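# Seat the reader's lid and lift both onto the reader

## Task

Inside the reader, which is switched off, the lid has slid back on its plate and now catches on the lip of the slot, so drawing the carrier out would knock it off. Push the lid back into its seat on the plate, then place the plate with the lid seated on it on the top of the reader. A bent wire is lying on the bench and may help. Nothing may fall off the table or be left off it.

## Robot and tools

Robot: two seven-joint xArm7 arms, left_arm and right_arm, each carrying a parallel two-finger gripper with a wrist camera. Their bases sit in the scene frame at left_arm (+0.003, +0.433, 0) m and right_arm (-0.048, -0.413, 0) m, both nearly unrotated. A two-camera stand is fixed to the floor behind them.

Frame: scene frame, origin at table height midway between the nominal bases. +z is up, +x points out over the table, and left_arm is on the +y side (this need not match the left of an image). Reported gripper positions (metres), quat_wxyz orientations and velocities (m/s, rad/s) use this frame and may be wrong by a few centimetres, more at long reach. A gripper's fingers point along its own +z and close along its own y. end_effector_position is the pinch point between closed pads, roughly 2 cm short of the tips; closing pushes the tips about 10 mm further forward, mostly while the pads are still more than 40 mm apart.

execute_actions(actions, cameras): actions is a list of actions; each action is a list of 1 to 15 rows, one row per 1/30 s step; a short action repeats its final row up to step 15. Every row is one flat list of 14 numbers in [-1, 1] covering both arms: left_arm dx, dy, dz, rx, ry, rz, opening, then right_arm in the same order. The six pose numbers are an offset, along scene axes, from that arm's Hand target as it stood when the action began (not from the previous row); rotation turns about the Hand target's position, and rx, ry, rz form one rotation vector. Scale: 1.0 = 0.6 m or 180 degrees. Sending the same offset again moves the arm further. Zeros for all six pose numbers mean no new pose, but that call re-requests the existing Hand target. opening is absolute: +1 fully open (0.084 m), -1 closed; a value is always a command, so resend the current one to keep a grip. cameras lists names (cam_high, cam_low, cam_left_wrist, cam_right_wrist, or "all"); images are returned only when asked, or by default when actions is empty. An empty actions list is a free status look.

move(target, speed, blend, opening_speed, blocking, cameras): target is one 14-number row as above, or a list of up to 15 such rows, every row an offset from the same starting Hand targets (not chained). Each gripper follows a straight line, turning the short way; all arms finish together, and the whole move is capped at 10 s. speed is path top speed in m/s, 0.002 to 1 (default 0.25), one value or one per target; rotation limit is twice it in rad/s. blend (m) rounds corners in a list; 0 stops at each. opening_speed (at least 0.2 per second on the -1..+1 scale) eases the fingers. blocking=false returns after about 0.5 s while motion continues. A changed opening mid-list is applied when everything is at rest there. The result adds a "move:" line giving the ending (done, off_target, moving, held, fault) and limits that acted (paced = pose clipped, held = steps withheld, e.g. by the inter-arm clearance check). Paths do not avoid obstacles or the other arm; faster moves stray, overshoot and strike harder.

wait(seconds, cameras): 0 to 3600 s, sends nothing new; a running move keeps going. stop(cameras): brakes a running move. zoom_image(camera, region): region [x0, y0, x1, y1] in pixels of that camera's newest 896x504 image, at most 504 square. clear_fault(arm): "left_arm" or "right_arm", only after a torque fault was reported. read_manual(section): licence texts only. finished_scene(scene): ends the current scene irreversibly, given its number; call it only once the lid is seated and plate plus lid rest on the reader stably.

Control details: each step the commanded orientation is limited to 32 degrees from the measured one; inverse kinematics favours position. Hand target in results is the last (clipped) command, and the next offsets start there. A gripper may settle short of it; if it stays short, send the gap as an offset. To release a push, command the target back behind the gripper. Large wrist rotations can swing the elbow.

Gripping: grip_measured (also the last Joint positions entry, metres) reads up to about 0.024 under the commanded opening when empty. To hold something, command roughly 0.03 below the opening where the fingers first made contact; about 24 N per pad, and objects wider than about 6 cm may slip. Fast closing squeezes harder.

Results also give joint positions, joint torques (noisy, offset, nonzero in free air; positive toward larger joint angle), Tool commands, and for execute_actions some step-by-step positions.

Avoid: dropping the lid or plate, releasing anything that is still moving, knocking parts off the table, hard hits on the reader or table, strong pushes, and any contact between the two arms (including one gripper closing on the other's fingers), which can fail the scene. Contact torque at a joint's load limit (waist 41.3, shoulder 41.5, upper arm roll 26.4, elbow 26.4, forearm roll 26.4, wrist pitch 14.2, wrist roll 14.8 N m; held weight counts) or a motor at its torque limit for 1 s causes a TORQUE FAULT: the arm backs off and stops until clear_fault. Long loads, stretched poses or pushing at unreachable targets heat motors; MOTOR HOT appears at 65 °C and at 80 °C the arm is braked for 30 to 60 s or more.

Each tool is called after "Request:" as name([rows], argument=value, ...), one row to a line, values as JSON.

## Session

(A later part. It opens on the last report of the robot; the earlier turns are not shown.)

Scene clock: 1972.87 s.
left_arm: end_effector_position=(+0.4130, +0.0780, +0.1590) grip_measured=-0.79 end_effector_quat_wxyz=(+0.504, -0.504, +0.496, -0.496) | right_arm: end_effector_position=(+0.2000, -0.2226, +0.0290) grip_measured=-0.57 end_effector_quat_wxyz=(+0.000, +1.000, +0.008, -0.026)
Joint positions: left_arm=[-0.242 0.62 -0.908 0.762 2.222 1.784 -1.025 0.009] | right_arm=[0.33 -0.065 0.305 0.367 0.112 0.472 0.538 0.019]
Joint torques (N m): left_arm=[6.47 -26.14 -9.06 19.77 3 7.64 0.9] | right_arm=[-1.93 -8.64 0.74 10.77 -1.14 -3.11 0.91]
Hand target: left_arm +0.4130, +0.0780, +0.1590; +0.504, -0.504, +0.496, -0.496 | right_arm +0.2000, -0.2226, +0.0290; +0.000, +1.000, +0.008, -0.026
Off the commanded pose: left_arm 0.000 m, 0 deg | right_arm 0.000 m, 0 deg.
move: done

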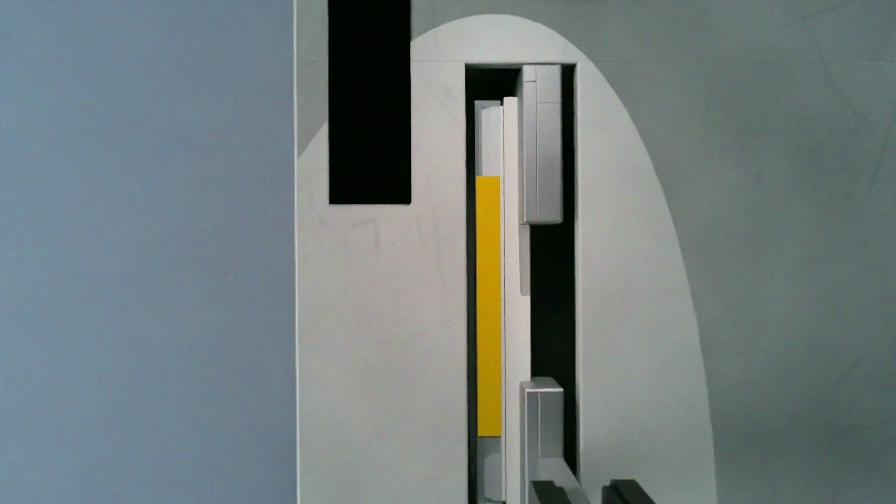

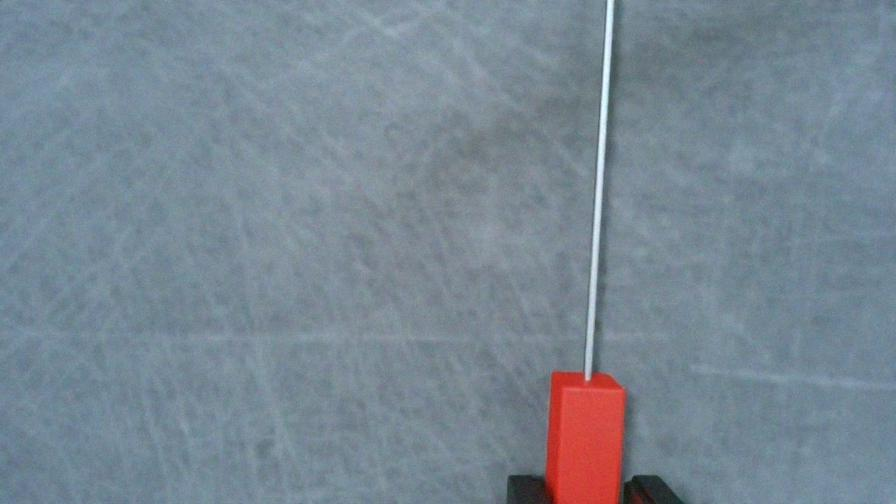

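Request:
move(target=[0,0,-0.0038,0,0,0,-0.78,0,0,0.13,0,0,0,-0.4], speed=0.1, cameras=["cam_right_wrist"])

Scene clock: 1983.93 s.
left_arm: end_effector_position=(+0.4131, +0.0780, +0.1568) grip_measured=-0.80 end_effector_quat_wxyz=(+0.504, -0.504, +0.496, -0.496) | right_arm: end_effector_position=(+0.1999, -0.2226, +0.1070) grip_measured=-0.42 end_effector_quat_wxyz=(+0.000, +1.000, +0.008, -0.026)
Joint positions: left_arm=[-0.246 0.627 -0.903 0.763 2.225 1.789 -1.028 0.009] | right_arm=[0.349 -0.328 0.28 0.427 0.169 0.791 0.495 0.026]
Joint torques (N m): left_arm=[-3.1 -10.63 -4.82 9.38 2.02 1.68 -0.88] | right_arm=[1.2 -12.59 -2.22 17.94 1.34 -0.92 -0.86]
Hand target: left_arm +0.4130, +0.0780, +0.1567; +0.504, -0.504, +0.496, -0.496 | right_arm +0.2000, -0.2226, +0.1070; +0.000, +1.000, +0.008, -0.026
Off the commanded pose: left_arm 0.000 m, 0 deg | right_arm 0.000 m, 0 deg.
MOTOR HOT: joint 4 (elbow) of the left arm reports 68 °C; the controller stops that arm at 80 °C. To cool a motor, set the load down, stop pushing, or move to a pose that needs little force. At that limit the left arm can sag while its brakes close.
move: done

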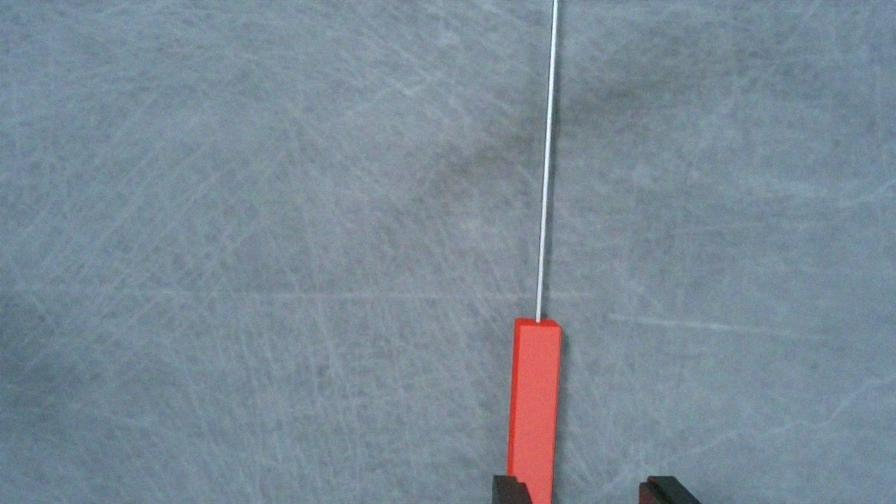

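Request:
move([
  [0,0,0,0,0,0,-0.92,0,0,0,0,0,0,-0.4],
  [-0.0333,-0.0005,0,0,0,0,-0.92,0,0,0.1,0,0,0,-0.4],
  [-0.1783,-0.0028,0,0,0,0,-0.92,0.333,0.121,0.355,0,0,0,-0.1],
], speed=[0.05,0.05,0.13], blend=[0,0.01,0], cameras=["cam_left_wrist","cam_high","cam_right_wrist"])

Scene clock: 2013.77 s.
left_arm: end_effector_position=(+0.3061, +0.0763, +0.1567) grip_measured=-0.82 end_effector_quat_wxyz=(+0.504, -0.504, +0.496, -0.496) | right_arm: end_effector_position=(+0.3998, -0.1500, +0.3200) grip_measured=-0.11 end_effector_quat_wxyz=(+0.000, +1.000, +0.008, -0.026)
Joint positions: left_arm=[-0.4 0.651 -1.041 0.669 1.976 2.008 -1.116 0.008] | right_arm=[0.291 0.186 0.238 1.612 -0.017 1.474 0.532 0.039]
Joint torques (N m): left_arm=[-25.81 -11.18 -17.62 4.15 2.5 2.32 -0.94] | right_arm=[1.2 -18.69 1.79 20.2 -1.19 -0.92 1.03]
Hand target: left_arm +0.3061, +0.0763, +0.1567; +0.504, -0.504, +0.496, -0.496 | right_arm +0.3998, -0.1500, +0.3200; +0.000, +1.000, +0.008, -0.026
Off the commanded pose: left_arm 0.000 m, 0 deg | right_arm 0.000 m, 0 deg.
MOTOR HOT: cleared for the motors of the left arm.
move: done
Images, in order (width x height): cam_high 896x504, cam_left_wrist 896x504, cam_right_wrist 896x504.

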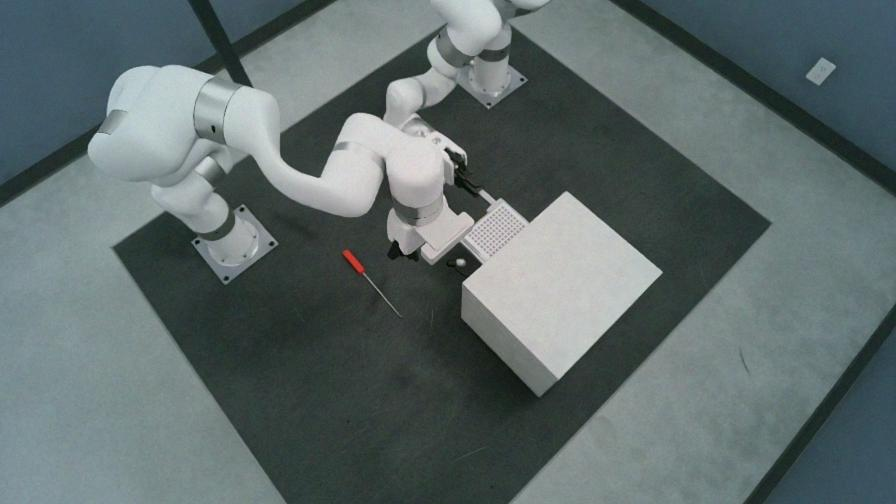

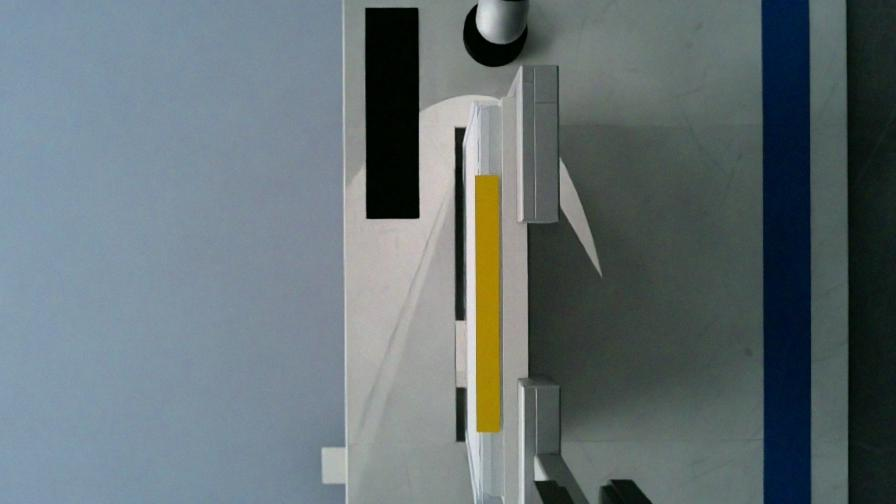

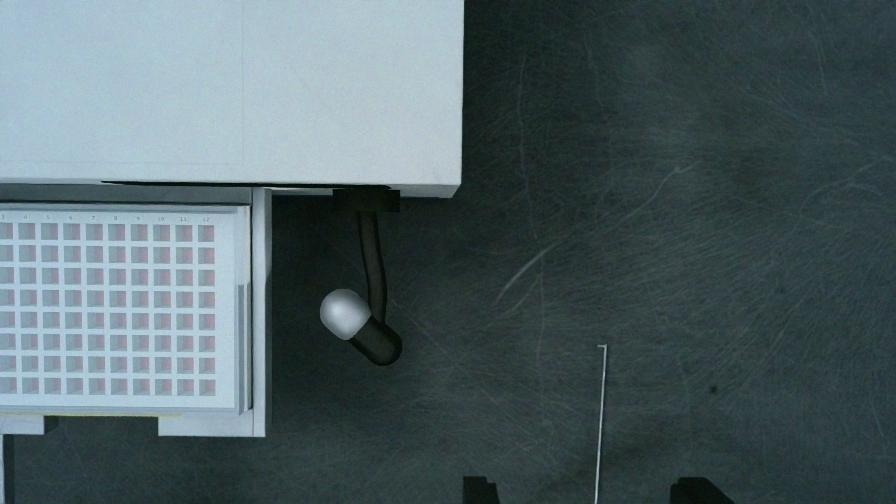

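Request:
zoom_image(camera="cam_right_wrist", region=[0, 170, 300, 450])

Request:
zoom_image(camera="cam_left_wrist", region=[430, 50, 630, 504])

Scaled by 1.680 from the camera's image (finer frame: 1280x720).

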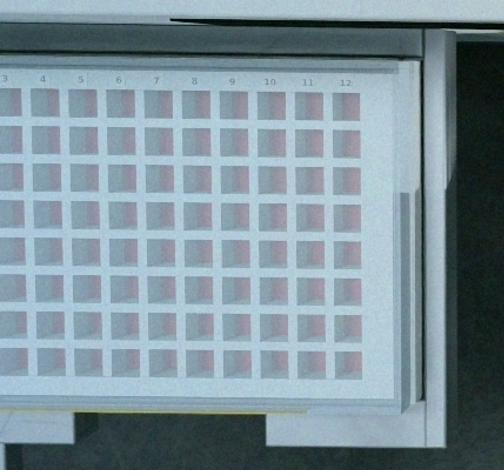

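Scaled by 1.110 from the camera's image (finer frame: 1280x720).

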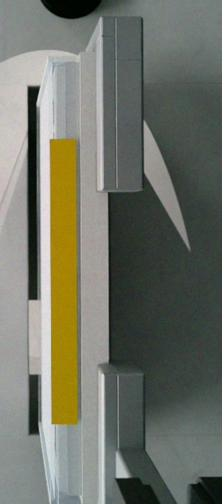

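Request:
move([
  [0,0,0,0,0,0,-0.5,0,0,0,0,0,0,-0.1],
  [-0.0833,0,0,0,0,0,-0.5,0.05,0.05,0.05,0,0,0,-0.1],
  [-0.1767,0.373,0.155,0,0,0,-0.5,0.05,0.05,0.05,0,0,0,-0.1],
  [-0.1767,0.373,0.155,0,0,0,-0.5,-0.083,0.25,0.0167,-0.3707,-0.4031,0.3969,-0.1],
], speed=[0.1,0.12,0.25,0.35], blend=[0,0.02,0.0,0], cameras=["cam_right_wrist","cam_high"])

Scene clock: 2076.30 s.
left_arm: end_effector_position=(+0.2146, +0.2634, +0.2372) grip_measured=-0.52 end_effector_quat_wxyz=(+0.554, -0.487, +0.437, -0.514) | right_arm: end_effector_position=(+0.4298, -0.1200, +0.3500) grip_measured=-0.11 end_effector_quat_wxyz=(+0.000, +1.000, +0.008, -0.026)
Joint positions: left_arm=[0.198 0.531 -2.001 0.142 1.388 2.275 -1.341 0.021] | right_arm=[0.341 0.376 0.249 1.955 -0.062 1.632 0.577 0.039]
Joint torques (N m): left_arm=[-3.95 -4.33 -2.67 9 -1.01 1.37 -1.09] | right_arm=[1.2 -21.62 2.34 19.64 -1.13 -0.92 0.89]
Hand target: left_arm +0.2146, +0.2634, +0.2372; +0.554, -0.487, +0.437, -0.514 (not the last commanded pose) | right_arm +0.4298, -0.1200, +0.3500; +0.000, +1.000, +0.008, -0.026 (not the last commanded pose)
Off the commanded pose: left_arm 0.041 m, 9 deg | right_arm 0.145 m, 122 deg.
MOTOR HOT: joint 3 (upper arm roll) of the left arm reports 65 °C; the controller stops that arm at 80 °C. To cool a motor, set the load down, stop pushing, or move to a pose that needs little force. At that limit the left arm can sag while its brakes close.
led back after a hold (left arm): the arm was led back toward your command in small steps, so it may still be short of it.
move: held (left_arm; a check stopped the path), off_target (right_arm); path is at target 3 of 4; limits=held
pose unreachable (left arm): on one or more control steps of this call, first in action 0 (counted from 0), this arm could not follow its commanded pose, so it was not sent that pose on those steps. It may still have moved: this result reports where it is.
cause: moving toward the commanded pose would bring two parts of the arm too close to each other (joints 2 (shoulder) to 5 (forearm roll) lie between them).
Images, in order (width x height): cam_high 896x504, cam_right_wrist 896x504.

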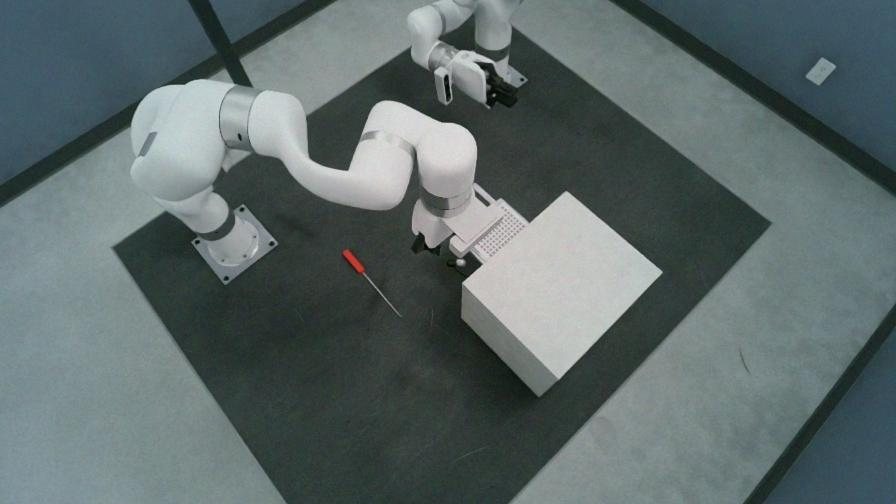

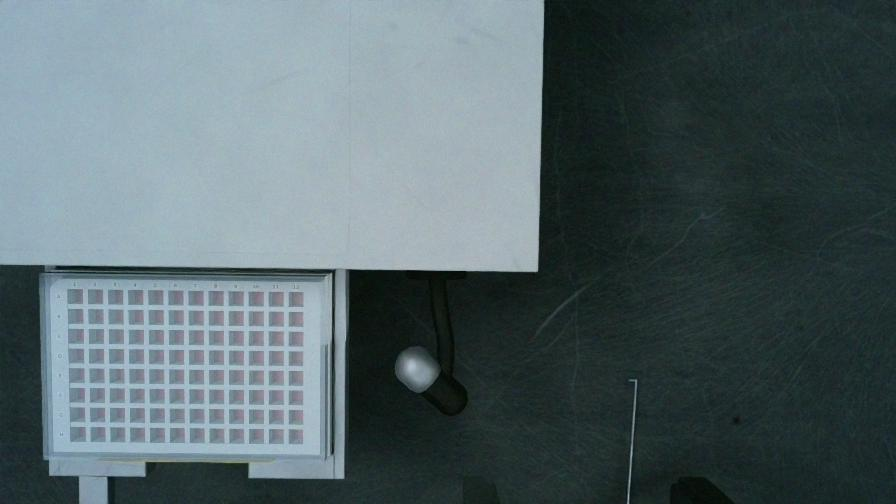

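Request:
move(target=[0,0,0,0,0,0,-0.5,-0.133,0.2,-0.0333,-0.3707,-0.4031,0.3969,-0.1], speed=0.4, cameras=["cam_right_wrist","cam_high"])

Scene clock: 2091.57 s.
left_arm: end_effector_position=(+0.2146, +0.2634, +0.2372) grip_measured=-0.52 end_effector_quat_wxyz=(+0.554, -0.487, +0.437, -0.514) | right_arm: end_effector_position=(+0.3499, +0.0000, +0.3301) grip_measured=-0.11 end_effector_quat_wxyz=(+0.495, +0.496, +0.504, +0.504)
Joint positions: left_arm=[0.198 0.531 -2.001 0.142 1.388 2.275 -1.341 0.021] | right_arm=[0.788 0.092 0.382 0.924 -1.869 1.298 0.768 0.039]
Joint torques (N m): left_arm=[-4.12 -4.21 -2.55 8.94 -1.09 1.29 -1.09] | right_arm=[-0.9 -21.82 -0.36 15.2 -2.01 2.88 0.99]
Hand target: left_arm +0.2146, +0.2634, +0.2372; +0.554, -0.487, +0.437, -0.514 | right_arm +0.3500, +0.0000, +0.3300; +0.495, +0.496, +0.504, +0.504
Off the commanded pose: left_arm 0.000 m, 0 deg | right_arm 0.000 m, 0 deg.
MOTOR HOT: cleared for the motors of the left arm.
move: done
Images, in order (width x height): cam_high 896x504, cam_right_wrist 896x504.

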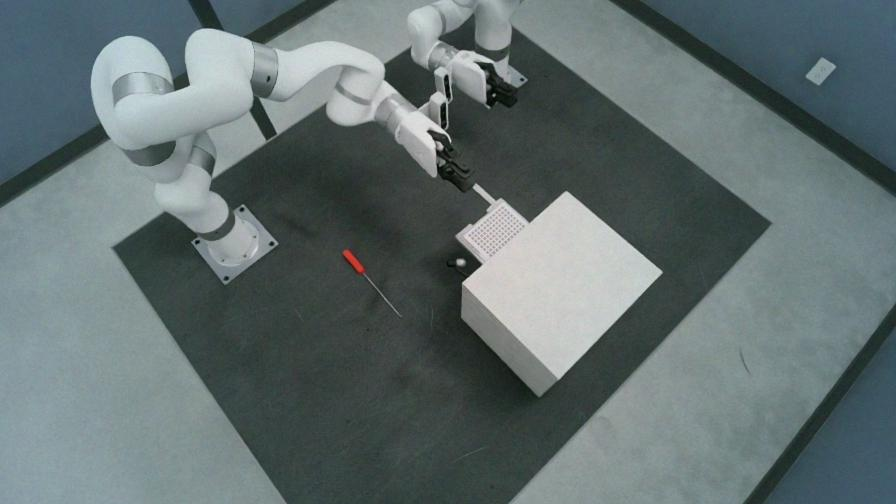

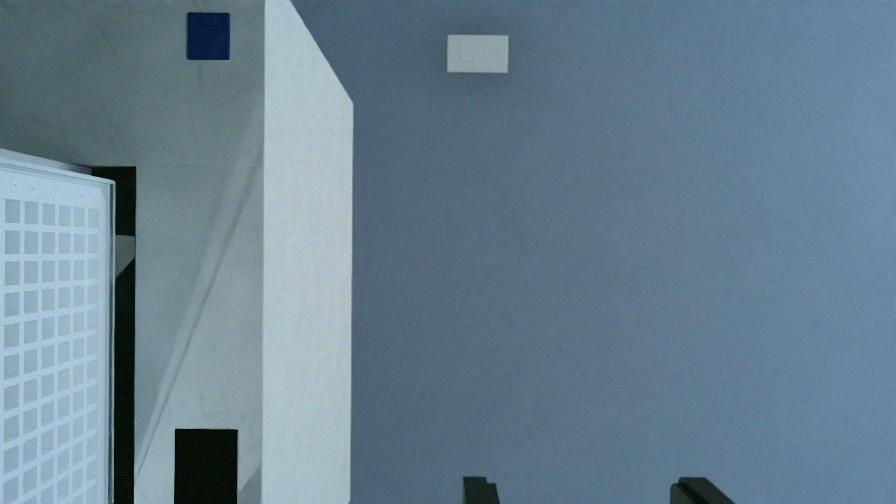

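Request:
move(target=[0,0,0,0,0,0,-0.5,-0.025,0.044,-0.2683,0,0,0,-0.1], speed=0.2, cameras=["cam_right_wrist","cam_left_wrist"])

Scene clock: 2112.57 s.
left_arm: end_effector_position=(+0.2146, +0.2634, +0.2372) grip_measured=-0.52 end_effector_quat_wxyz=(+0.554, -0.487, +0.437, -0.514) | right_arm: end_effector_position=(+0.3350, +0.0264, +0.1691) grip_measured=-0.11 end_effector_quat_wxyz=(+0.495, +0.496, +0.504, +0.504)
Joint positions: left_arm=[0.198 0.531 -2.001 0.142 1.388 2.275 -1.341 0.021] | right_arm=[0.885 0.534 0.38 1 -1.969 1.562 1.043 0.039]
Joint torques (N m): left_arm=[-4.01 -3.71 -2.78 8.93 -1.09 1.27 -1.14] | right_arm=[1.15 -20.59 1.91 15.04 -1.82 3.41 1.07]
Hand target: left_arm +0.2146, +0.2634, +0.2372; +0.554, -0.487, +0.437, -0.514 | right_arm +0.3350, +0.0264, +0.1691; +0.495, +0.496, +0.504, +0.504
Off the commanded pose: left_arm 0.000 m, 0 deg | right_arm 0.000 m, 0 deg.
move: done
Images, in order (width x height): cam_left_wrist 896x504, cam_right_wrist 896x504.

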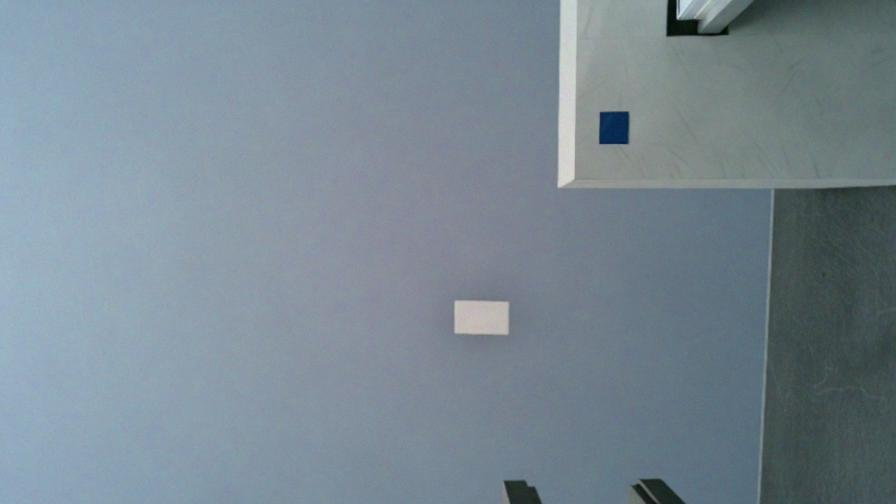

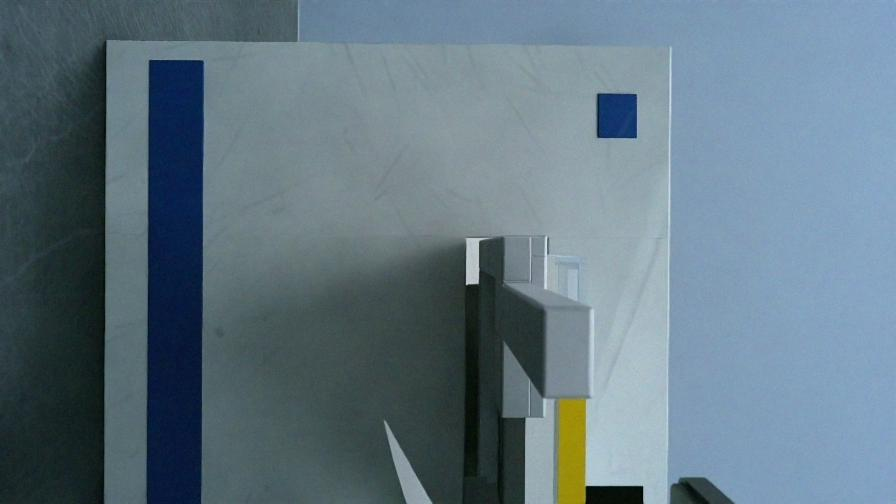

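Request:
move(target=[0,0,0,0,0,0,-0.5,0.0833,0.0013,-0.001,0,0,0,-0.1], speed=0.06, cameras=["cam_right_wrist"])

Scene clock: 2129.90 s.
left_arm: end_effector_position=(+0.2146, +0.2634, +0.2372) grip_measured=-0.52 end_effector_quat_wxyz=(+0.554, -0.487, +0.437, -0.514) | right_arm: end_effector_position=(+0.3849, +0.0272, +0.1685) grip_measured=-0.11 end_effector_quat_wxyz=(+0.495, +0.496, +0.504, +0.504)
Joint positions: left_arm=[0.198 0.531 -2.001 0.142 1.388 2.275 -1.341 0.021] | right_arm=[0.828 0.572 0.329 1.074 -2.053 1.482 1.025 0.039]
Joint torques (N m): left_arm=[-3.72 -4.45 -2.7 8.8 -0.99 1.4 -1.08] | right_arm=[-1.89 -21.62 1.45 15.65 -1.76 1.1 -0.79]
Hand target: left_arm +0.2146, +0.2634, +0.2372; +0.554, -0.487, +0.437, -0.514 | right_arm +0.3849, +0.0272, +0.1685; +0.495, +0.496, +0.504, +0.504
Off the commanded pose: left_arm 0.000 m, 0 deg | right_arm 0.000 m, 0 deg.
move: done

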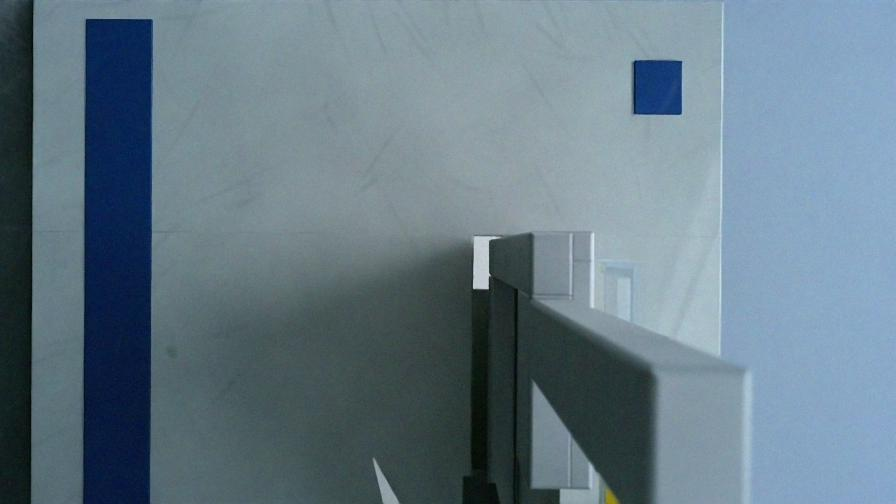

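Request:
move(target=[0,0,0,0,0,0,-0.5,0,0,0,0,0,0,-0.6], opening_speed=0.6, cameras=["cam_right_wrist"])

Scene clock: 2135.63 s.
left_arm: end_effector_position=(+0.2146, +0.2634, +0.2372) grip_measured=-0.52 end_effector_quat_wxyz=(+0.554, -0.487, +0.437, -0.514) | right_arm: end_effector_position=(+0.3850, +0.0272, +0.1685) grip_measured=-0.62 end_effector_quat_wxyz=(+0.495, +0.496, +0.504, +0.504)
Joint positions: left_arm=[0.198 0.531 -2.001 0.142 1.388 2.275 -1.341 0.021] | right_arm=[0.828 0.572 0.329 1.074 -2.053 1.482 1.025 0.017]
Joint torques (N m): left_arm=[-3.63 -4.1 -3.01 9.06 -0.83 1.4 -1.03] | right_arm=[-1.96 -21.92 1.67 12.88 -1.46 1.45 -0.69]
Hand target: left_arm +0.2146, +0.2634, +0.2372; +0.554, -0.487, +0.437, -0.514 | right_arm +0.3849, +0.0272, +0.1685; +0.495, +0.496, +0.504, +0.504
Off the commanded pose: left_arm 0.000 m, 0 deg | right_arm 0.000 m, 0 deg.
move: done

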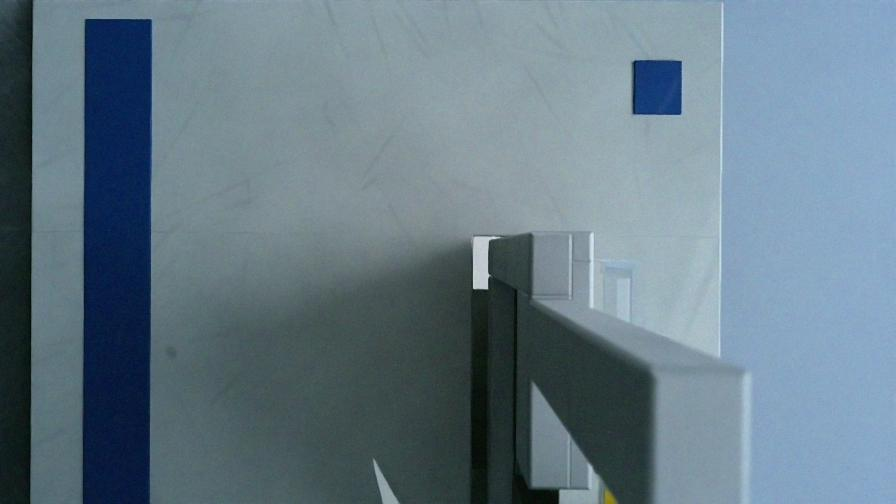

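Request:
move(target=[0,0,0,0,0,0,-0.5,0,0,0,0,0,0,-0.67], opening_speed=0.6)

Scene clock: 2142.13 s.
left_arm: end_effector_position=(+0.2146, +0.2634, +0.2372) grip_measured=-0.52 end_effector_quat_wxyz=(+0.554, -0.487, +0.437, -0.514) | right_arm: end_effector_position=(+0.3849, +0.0272, +0.1685) grip_measured=-0.63 end_effector_quat_wxyz=(+0.495, +0.496, +0.504, +0.504)
Joint positions: left_arm=[0.198 0.531 -2.001 0.142 1.388 2.275 -1.341 0.021] | right_arm=[0.828 0.572 0.329 1.074 -2.053 1.482 1.025 0.016]
Joint torques (N m): left_arm=[-4.04 -4.17 -2.96 9.02 -0.99 1.33 -1.02] | right_arm=[-1.36 -21.72 2.36 11.12 0.61 1.18 -0.76]
Hand target: left_arm +0.2146, +0.2634, +0.2372; +0.554, -0.487, +0.437, -0.514 | right_arm +0.3849, +0.0272, +0.1685; +0.495, +0.496, +0.504, +0.504
Off the commanded pose: left_arm 0.000 m, 0 deg | right_arm 0.000 m, 0 deg.
move: done

Request:
move([
  [0,0,0,0,0,0,-0.5,0,0,0.0008,0,0,0,-0.67],
  [0,0,0,0,0,0,-0.5,0,0,0.0012,0,0,0,-0.69],
], speed=0.02, cameras=["cam_right_wrist"])

Scene clock: 2163.10 s.
left_arm: end_effector_position=(+0.2146, +0.2634, +0.2372) grip_measured=-0.52 end_effector_quat_wxyz=(+0.554, -0.487, +0.437, -0.514) | right_arm: end_effector_position=(+0.3849, +0.0272, +0.1692) grip_measured=-0.63 end_effector_quat_wxyz=(+0.495, +0.496, +0.504, +0.504)
Joint positions: left_arm=[0.198 0.531 -2.001 0.142 1.388 2.275 -1.341 0.021] | right_arm=[0.828 0.57 0.329 1.074 -2.053 1.481 1.024 0.016]
Joint torques (N m): left_arm=[-3.85 -4.12 -2.82 8.88 -0.8 1.52 -1.1] | right_arm=[-1.75 -28.33 3.67 11.6 0.24 1.29 -0.79]
Hand target: left_arm +0.2146, +0.2634, +0.2372; +0.554, -0.487, +0.437, -0.514 | right_arm +0.3849, +0.0272, +0.1692; +0.495, +0.496, +0.504, +0.504
Off the commanded pose: left_arm 0.000 m, 0 deg | right_arm 0.000 m, 0 deg.
move: done

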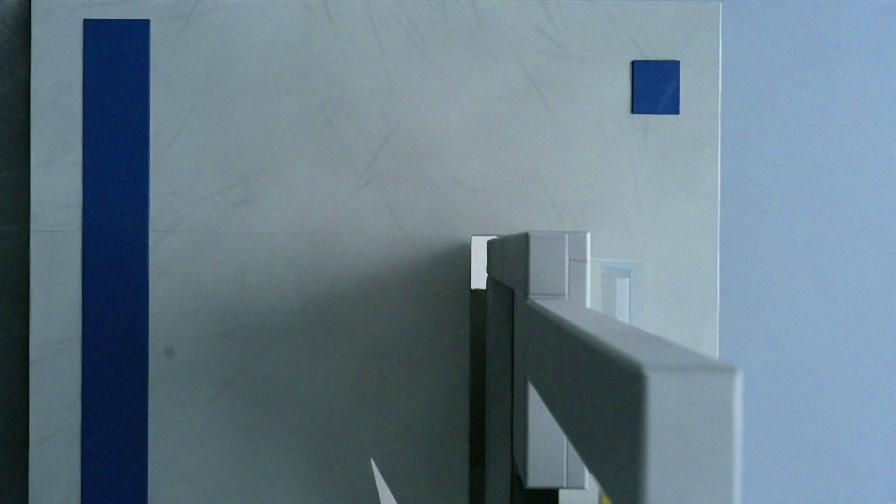

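Request:
move(target=[0,0,0,0,0,0,-0.5,0,0,0.0133,0,0,0,-0.70], speed=0.03, cameras=["cam_right_wrist","cam_high"])

Request:
zoom_image(camera="cam_right_wrist", region=[440, 200, 760, 504])

Scene clock: 2171.30 s.
left_arm: end_effector_position=(+0.2146, +0.2634, +0.2372) grip_measured=-0.52 end_effector_quat_wxyz=(+0.554, -0.487, +0.437, -0.514) | right_arm: end_effector_position=(+0.3849, +0.0272, +0.1772) grip_measured=-0.64 end_effector_quat_wxyz=(+0.495, +0.496, +0.504, +0.504)
Joint positions: left_arm=[0.198 0.531 -2.001 0.142 1.388 2.275 -1.341 0.021] | right_arm=[0.824 0.549 0.332 1.069 -2.047 1.472 1.012 0.016]
Joint torques (N m): left_arm=[-3.79 -4.09 -3.03 8.66 -0.63 1.68 -1.01] | right_arm=[-2.1 -28.67 3.5 12.16 0.54 1.31 -0.79]
Hand target: left_arm +0.2146, +0.2634, +0.2372; +0.554, -0.487, +0.437, -0.514 | right_arm +0.3849, +0.0272, +0.1772; +0.495, +0.496, +0.504, +0.504
Off the commanded pose: left_arm 0.000 m, 0 deg | right_arm 0.000 m, 0 deg.
move: done
Images, in order (width x height): cam_high 896x504, cam_right_wrist 896x504.

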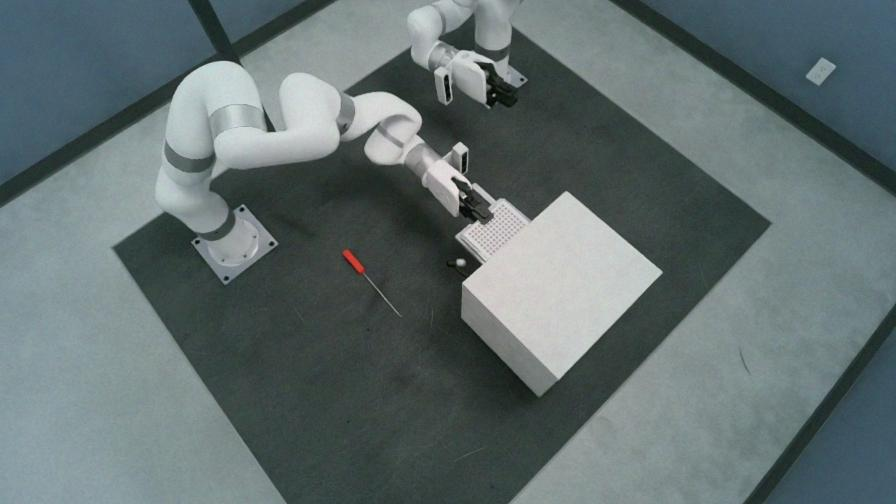

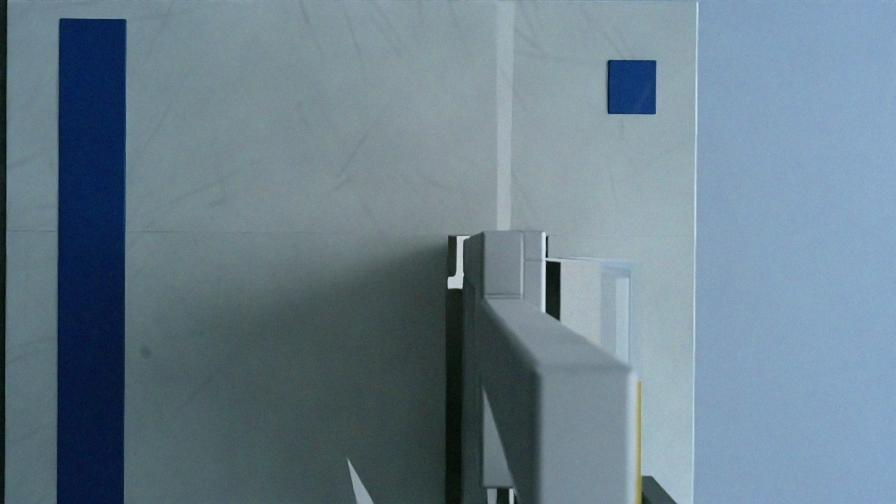

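Scaled by 1.575 from the camera's image (finer frame: 1280x720).

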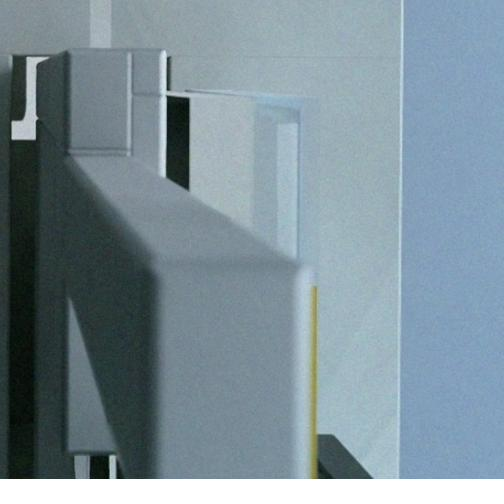

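Request:
move([
  [0,0,0,0,0,0,-0.5,0,0,0.1417,0,0,0,-0.70],
  [0,0,0,0,0,0,-0.5,0.1168,0.0018,0.1417,0,0,0,-0.70],
  [0,0,0,0,0,0,-0.5,0.1168,0.0018,0.1117,0,0,0,-0.70],
], speed=[0.1,0.1,0.05], blend=[0.01,0,0], cameras=["cam_right_wrist","cam_high","cam_left_wrist"])

Scene clock: 2184.97 s.
left_arm: end_effector_position=(+0.2146, +0.2634, +0.2372) grip_measured=-0.52 end_effector_quat_wxyz=(+0.554, -0.487, +0.437, -0.514) | right_arm: end_effector_position=(+0.4550, +0.0282, +0.2442) grip_measured=-0.64 end_effector_quat_wxyz=(+0.495, +0.496, +0.504, +0.504)
Joint positions: left_arm=[0.198 0.531 -2.001 0.142 1.388 2.275 -1.341 0.021] | right_arm=[0.725 0.477 0.293 1.191 -2.098 1.282 0.879 0.016]
Joint torques (N m): left_arm=[-3.82 -4.31 -3.01 8.79 -0.68 1.56 -0.96] | right_arm=[1.25 -22.79 1.16 18.58 -1.97 3.35 1.05]
Hand target: left_arm +0.2146, +0.2634, +0.2372; +0.554, -0.487, +0.437, -0.514 | right_arm +0.4550, +0.0283, +0.2442; +0.495, +0.496, +0.504, +0.504
Off the commanded pose: left_arm 0.000 m, 0 deg | right_arm 0.000 m, 0 deg.
move: done
Images, in order (width x height): cam_high 896x504, cam_left_wrist 896x504, cam_right_wrist 896x504.

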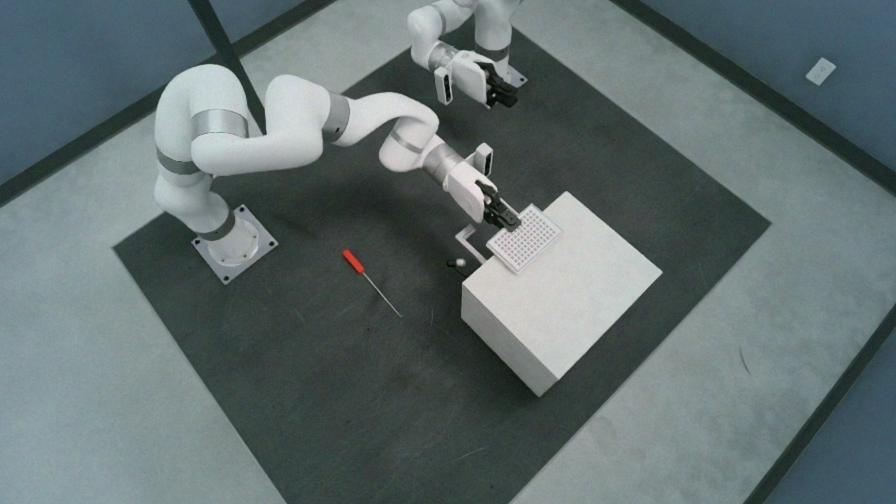

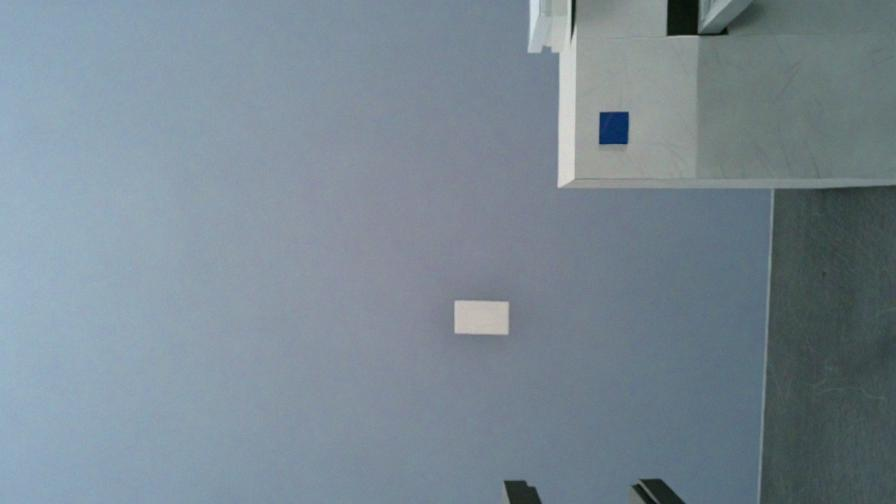

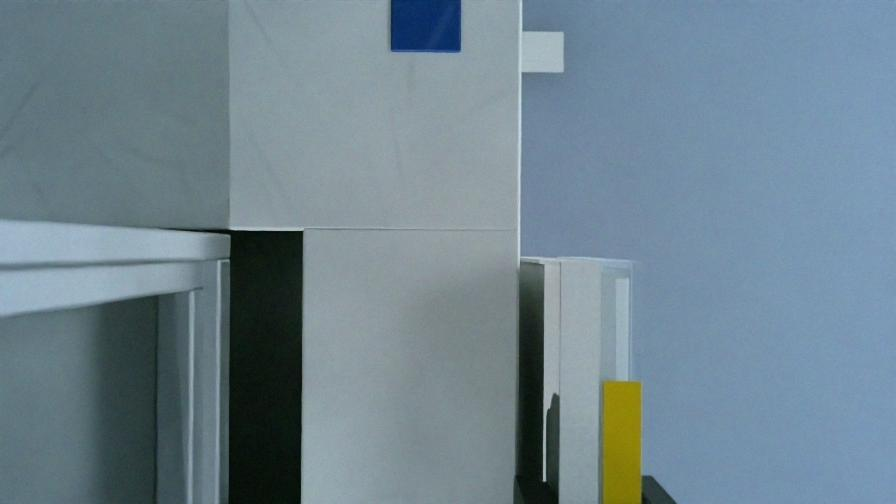

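Request:
move(target=[0,0,0,0,0,0,-0.5,0,0,-0.0058,0,0,0,-0.70], speed=0.02, cameras=["cam_right_wrist"])

Scene clock: 2192.13 s.
left_arm: end_effector_position=(+0.2146, +0.2634, +0.2372) grip_measured=-0.52 end_effector_quat_wxyz=(+0.554, -0.487, +0.437, -0.514) | right_arm: end_effector_position=(+0.4550, +0.0283, +0.2407) grip_measured=-0.64 end_effector_quat_wxyz=(+0.495, +0.496, +0.504, +0.504)
Joint positions: left_arm=[0.198 0.531 -2.001 0.142 1.388 2.275 -1.341 0.021] | right_arm=[0.726 0.484 0.292 1.191 -2.101 1.286 0.884 0.016]
Joint torques (N m): left_arm=[-3.4 -4.14 -3.09 8.81 -0.55 1.63 -0.94] | right_arm=[1.29 -22.83 1.1 18.3 -1.85 3.34 0.97]
Hand target: left_arm +0.2146, +0.2634, +0.2372; +0.554, -0.487, +0.437, -0.514 | right_arm +0.4550, +0.0283, +0.2407; +0.495, +0.496, +0.504, +0.504
Off the commanded pose: left_arm 0.000 m, 0 deg | right_arm 0.000 m, 0 deg.
move: done

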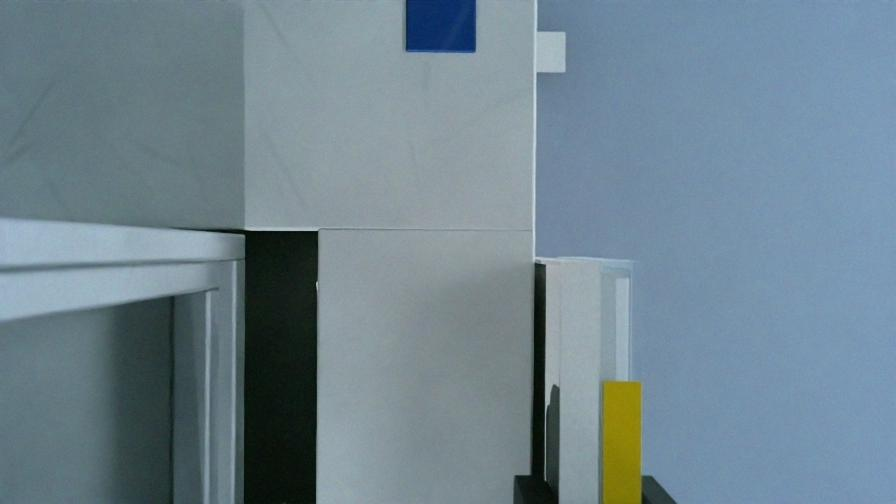

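Request:
move(target=[0,0,0,0,0,0,-0.5,0,0,-0.0028,0,0,0,-0.70], speed=0.01, cameras=["cam_right_wrist"])

Scene clock: 2201.33 s.
left_arm: end_effector_position=(+0.2146, +0.2634, +0.2372) grip_measured=-0.52 end_effector_quat_wxyz=(+0.554, -0.487, +0.437, -0.514) | right_arm: end_effector_position=(+0.4550, +0.0283, +0.2390) grip_measured=-0.63 end_effector_quat_wxyz=(+0.495, +0.496, +0.504, +0.504)
Joint positions: left_arm=[0.198 0.531 -2.001 0.142 1.388 2.275 -1.341 0.021] | right_arm=[0.727 0.488 0.292 1.192 -2.102 1.288 0.887 0.016]
Joint torques (N m): left_arm=[-3.31 -4.05 -3.28 8.76 -0.38 1.81 -0.93] | right_arm=[1.04 -22.2 0.99 17.5 -1.82 2.9 1]
Hand target: left_arm +0.2146, +0.2634, +0.2372; +0.554, -0.487, +0.437, -0.514 | right_arm +0.4550, +0.0283, +0.2390; +0.495, +0.496, +0.504, +0.504
Off the commanded pose: left_arm 0.000 m, 0 deg | right_arm 0.000 m, 0 deg.
move: done

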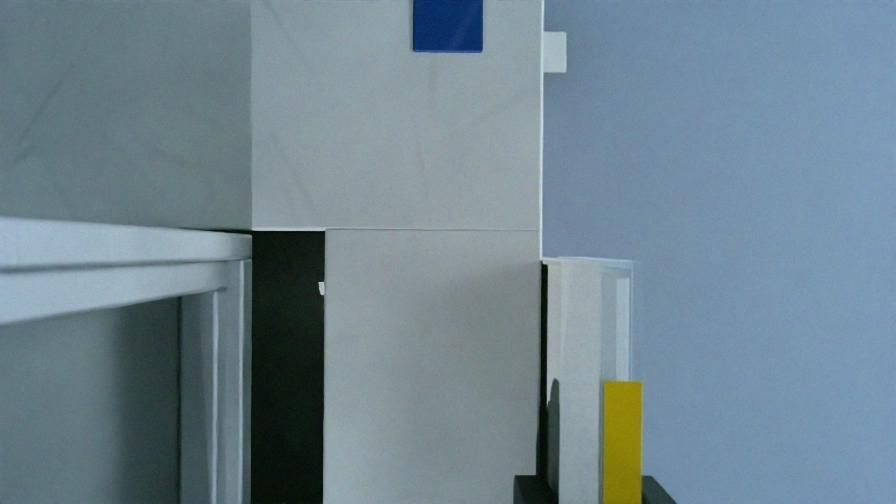

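Request:
move(target=[0,0,0,0,0,0,-0.5,0,0,-0.0017,0,0,0,-0.70], speed=0.01, cameras=["cam_right_wrist"])

Scene clock: 2208.00 s.
left_arm: end_effector_position=(+0.2146, +0.2634, +0.2372) grip_measured=-0.52 end_effector_quat_wxyz=(+0.554, -0.487, +0.437, -0.514) | right_arm: end_effector_position=(+0.4550, +0.0283, +0.2381) grip_measured=-0.63 end_effector_quat_wxyz=(+0.495, +0.496, +0.504, +0.504)
Joint positions: left_arm=[0.198 0.531 -2.001 0.142 1.388 2.275 -1.341 0.021] | right_arm=[0.727 0.49 0.291 1.192 -2.103 1.289 0.889 0.016]
Joint torques (N m): left_arm=[-3.26 -4.3 -3.23 8.76 -0.48 1.77 -0.93] | right_arm=[0.62 -16.53 0.81 12.93 -0.79 0.09 0.95]
Hand target: left_arm +0.2146, +0.2634, +0.2372; +0.554, -0.487, +0.437, -0.514 | right_arm +0.4550, +0.0283, +0.2380; +0.495, +0.496, +0.504, +0.504
Off the commanded pose: left_arm 0.000 m, 0 deg | right_arm 0.000 m, 0 deg.
move: done

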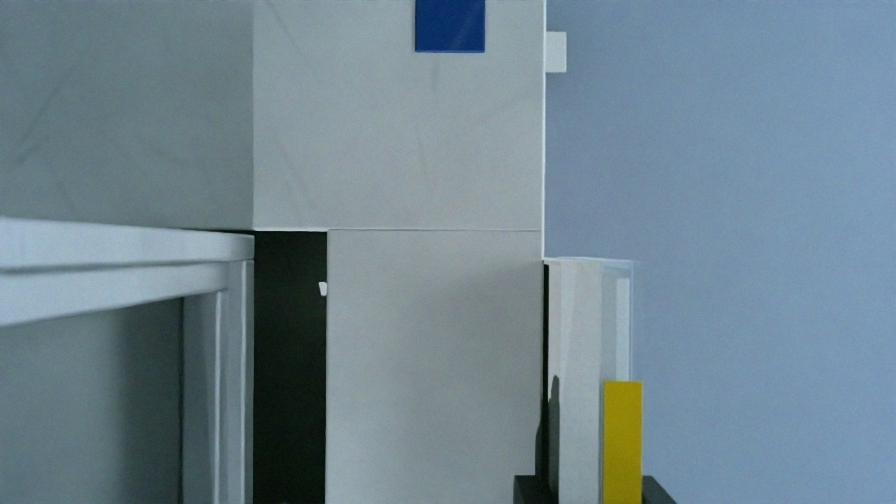

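Request:
move([
  [0,0,0,0,0,0,-0.5,0,0,0.0005,0,0,0,-0.42],
  [0,0,0,0,0,0,-0.5,-0.0667,-0.001,0.0005,0,0,0,-1],
  [0,0,0,0,0,0,-0.5,-0.0667,-0.001,0.0093,0,0,0,-1],
], speed=0.08, cameras=["cam_right_wrist"])

Scene clock: 2232.20 s.
left_arm: end_effector_position=(+0.2146, +0.2634, +0.2372) grip_measured=-0.52 end_effector_quat_wxyz=(+0.554, -0.487, +0.437, -0.514) | right_arm: end_effector_position=(+0.4150, +0.0277, +0.2436) grip_measured=-1.00 end_effector_quat_wxyz=(+0.495, +0.496, +0.504, +0.504)
Joint positions: left_arm=[0.198 0.531 -2.001 0.142 1.388 2.275 -1.341 0.021] | right_arm=[0.765 0.424 0.325 1.103 -2.044 1.345 0.893 0]
Joint torques (N m): left_arm=[-3.53 -4.23 -3.24 8.45 -0.77 1.72 -0.88] | right_arm=[-1.88 -27.76 3 13.87 0.53 0.85 -0.76]
Hand target: left_arm +0.2146, +0.2634, +0.2372; +0.554, -0.487, +0.437, -0.514 | right_arm +0.4150, +0.0277, +0.2436; +0.495, +0.496, +0.504, +0.504
Off the commanded pose: left_arm 0.000 m, 0 deg | right_arm 0.000 m, 0 deg.
move: done

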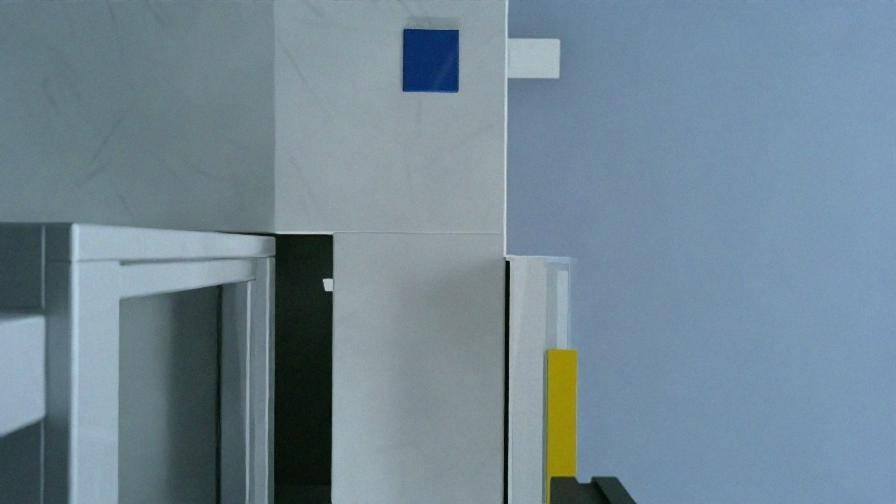

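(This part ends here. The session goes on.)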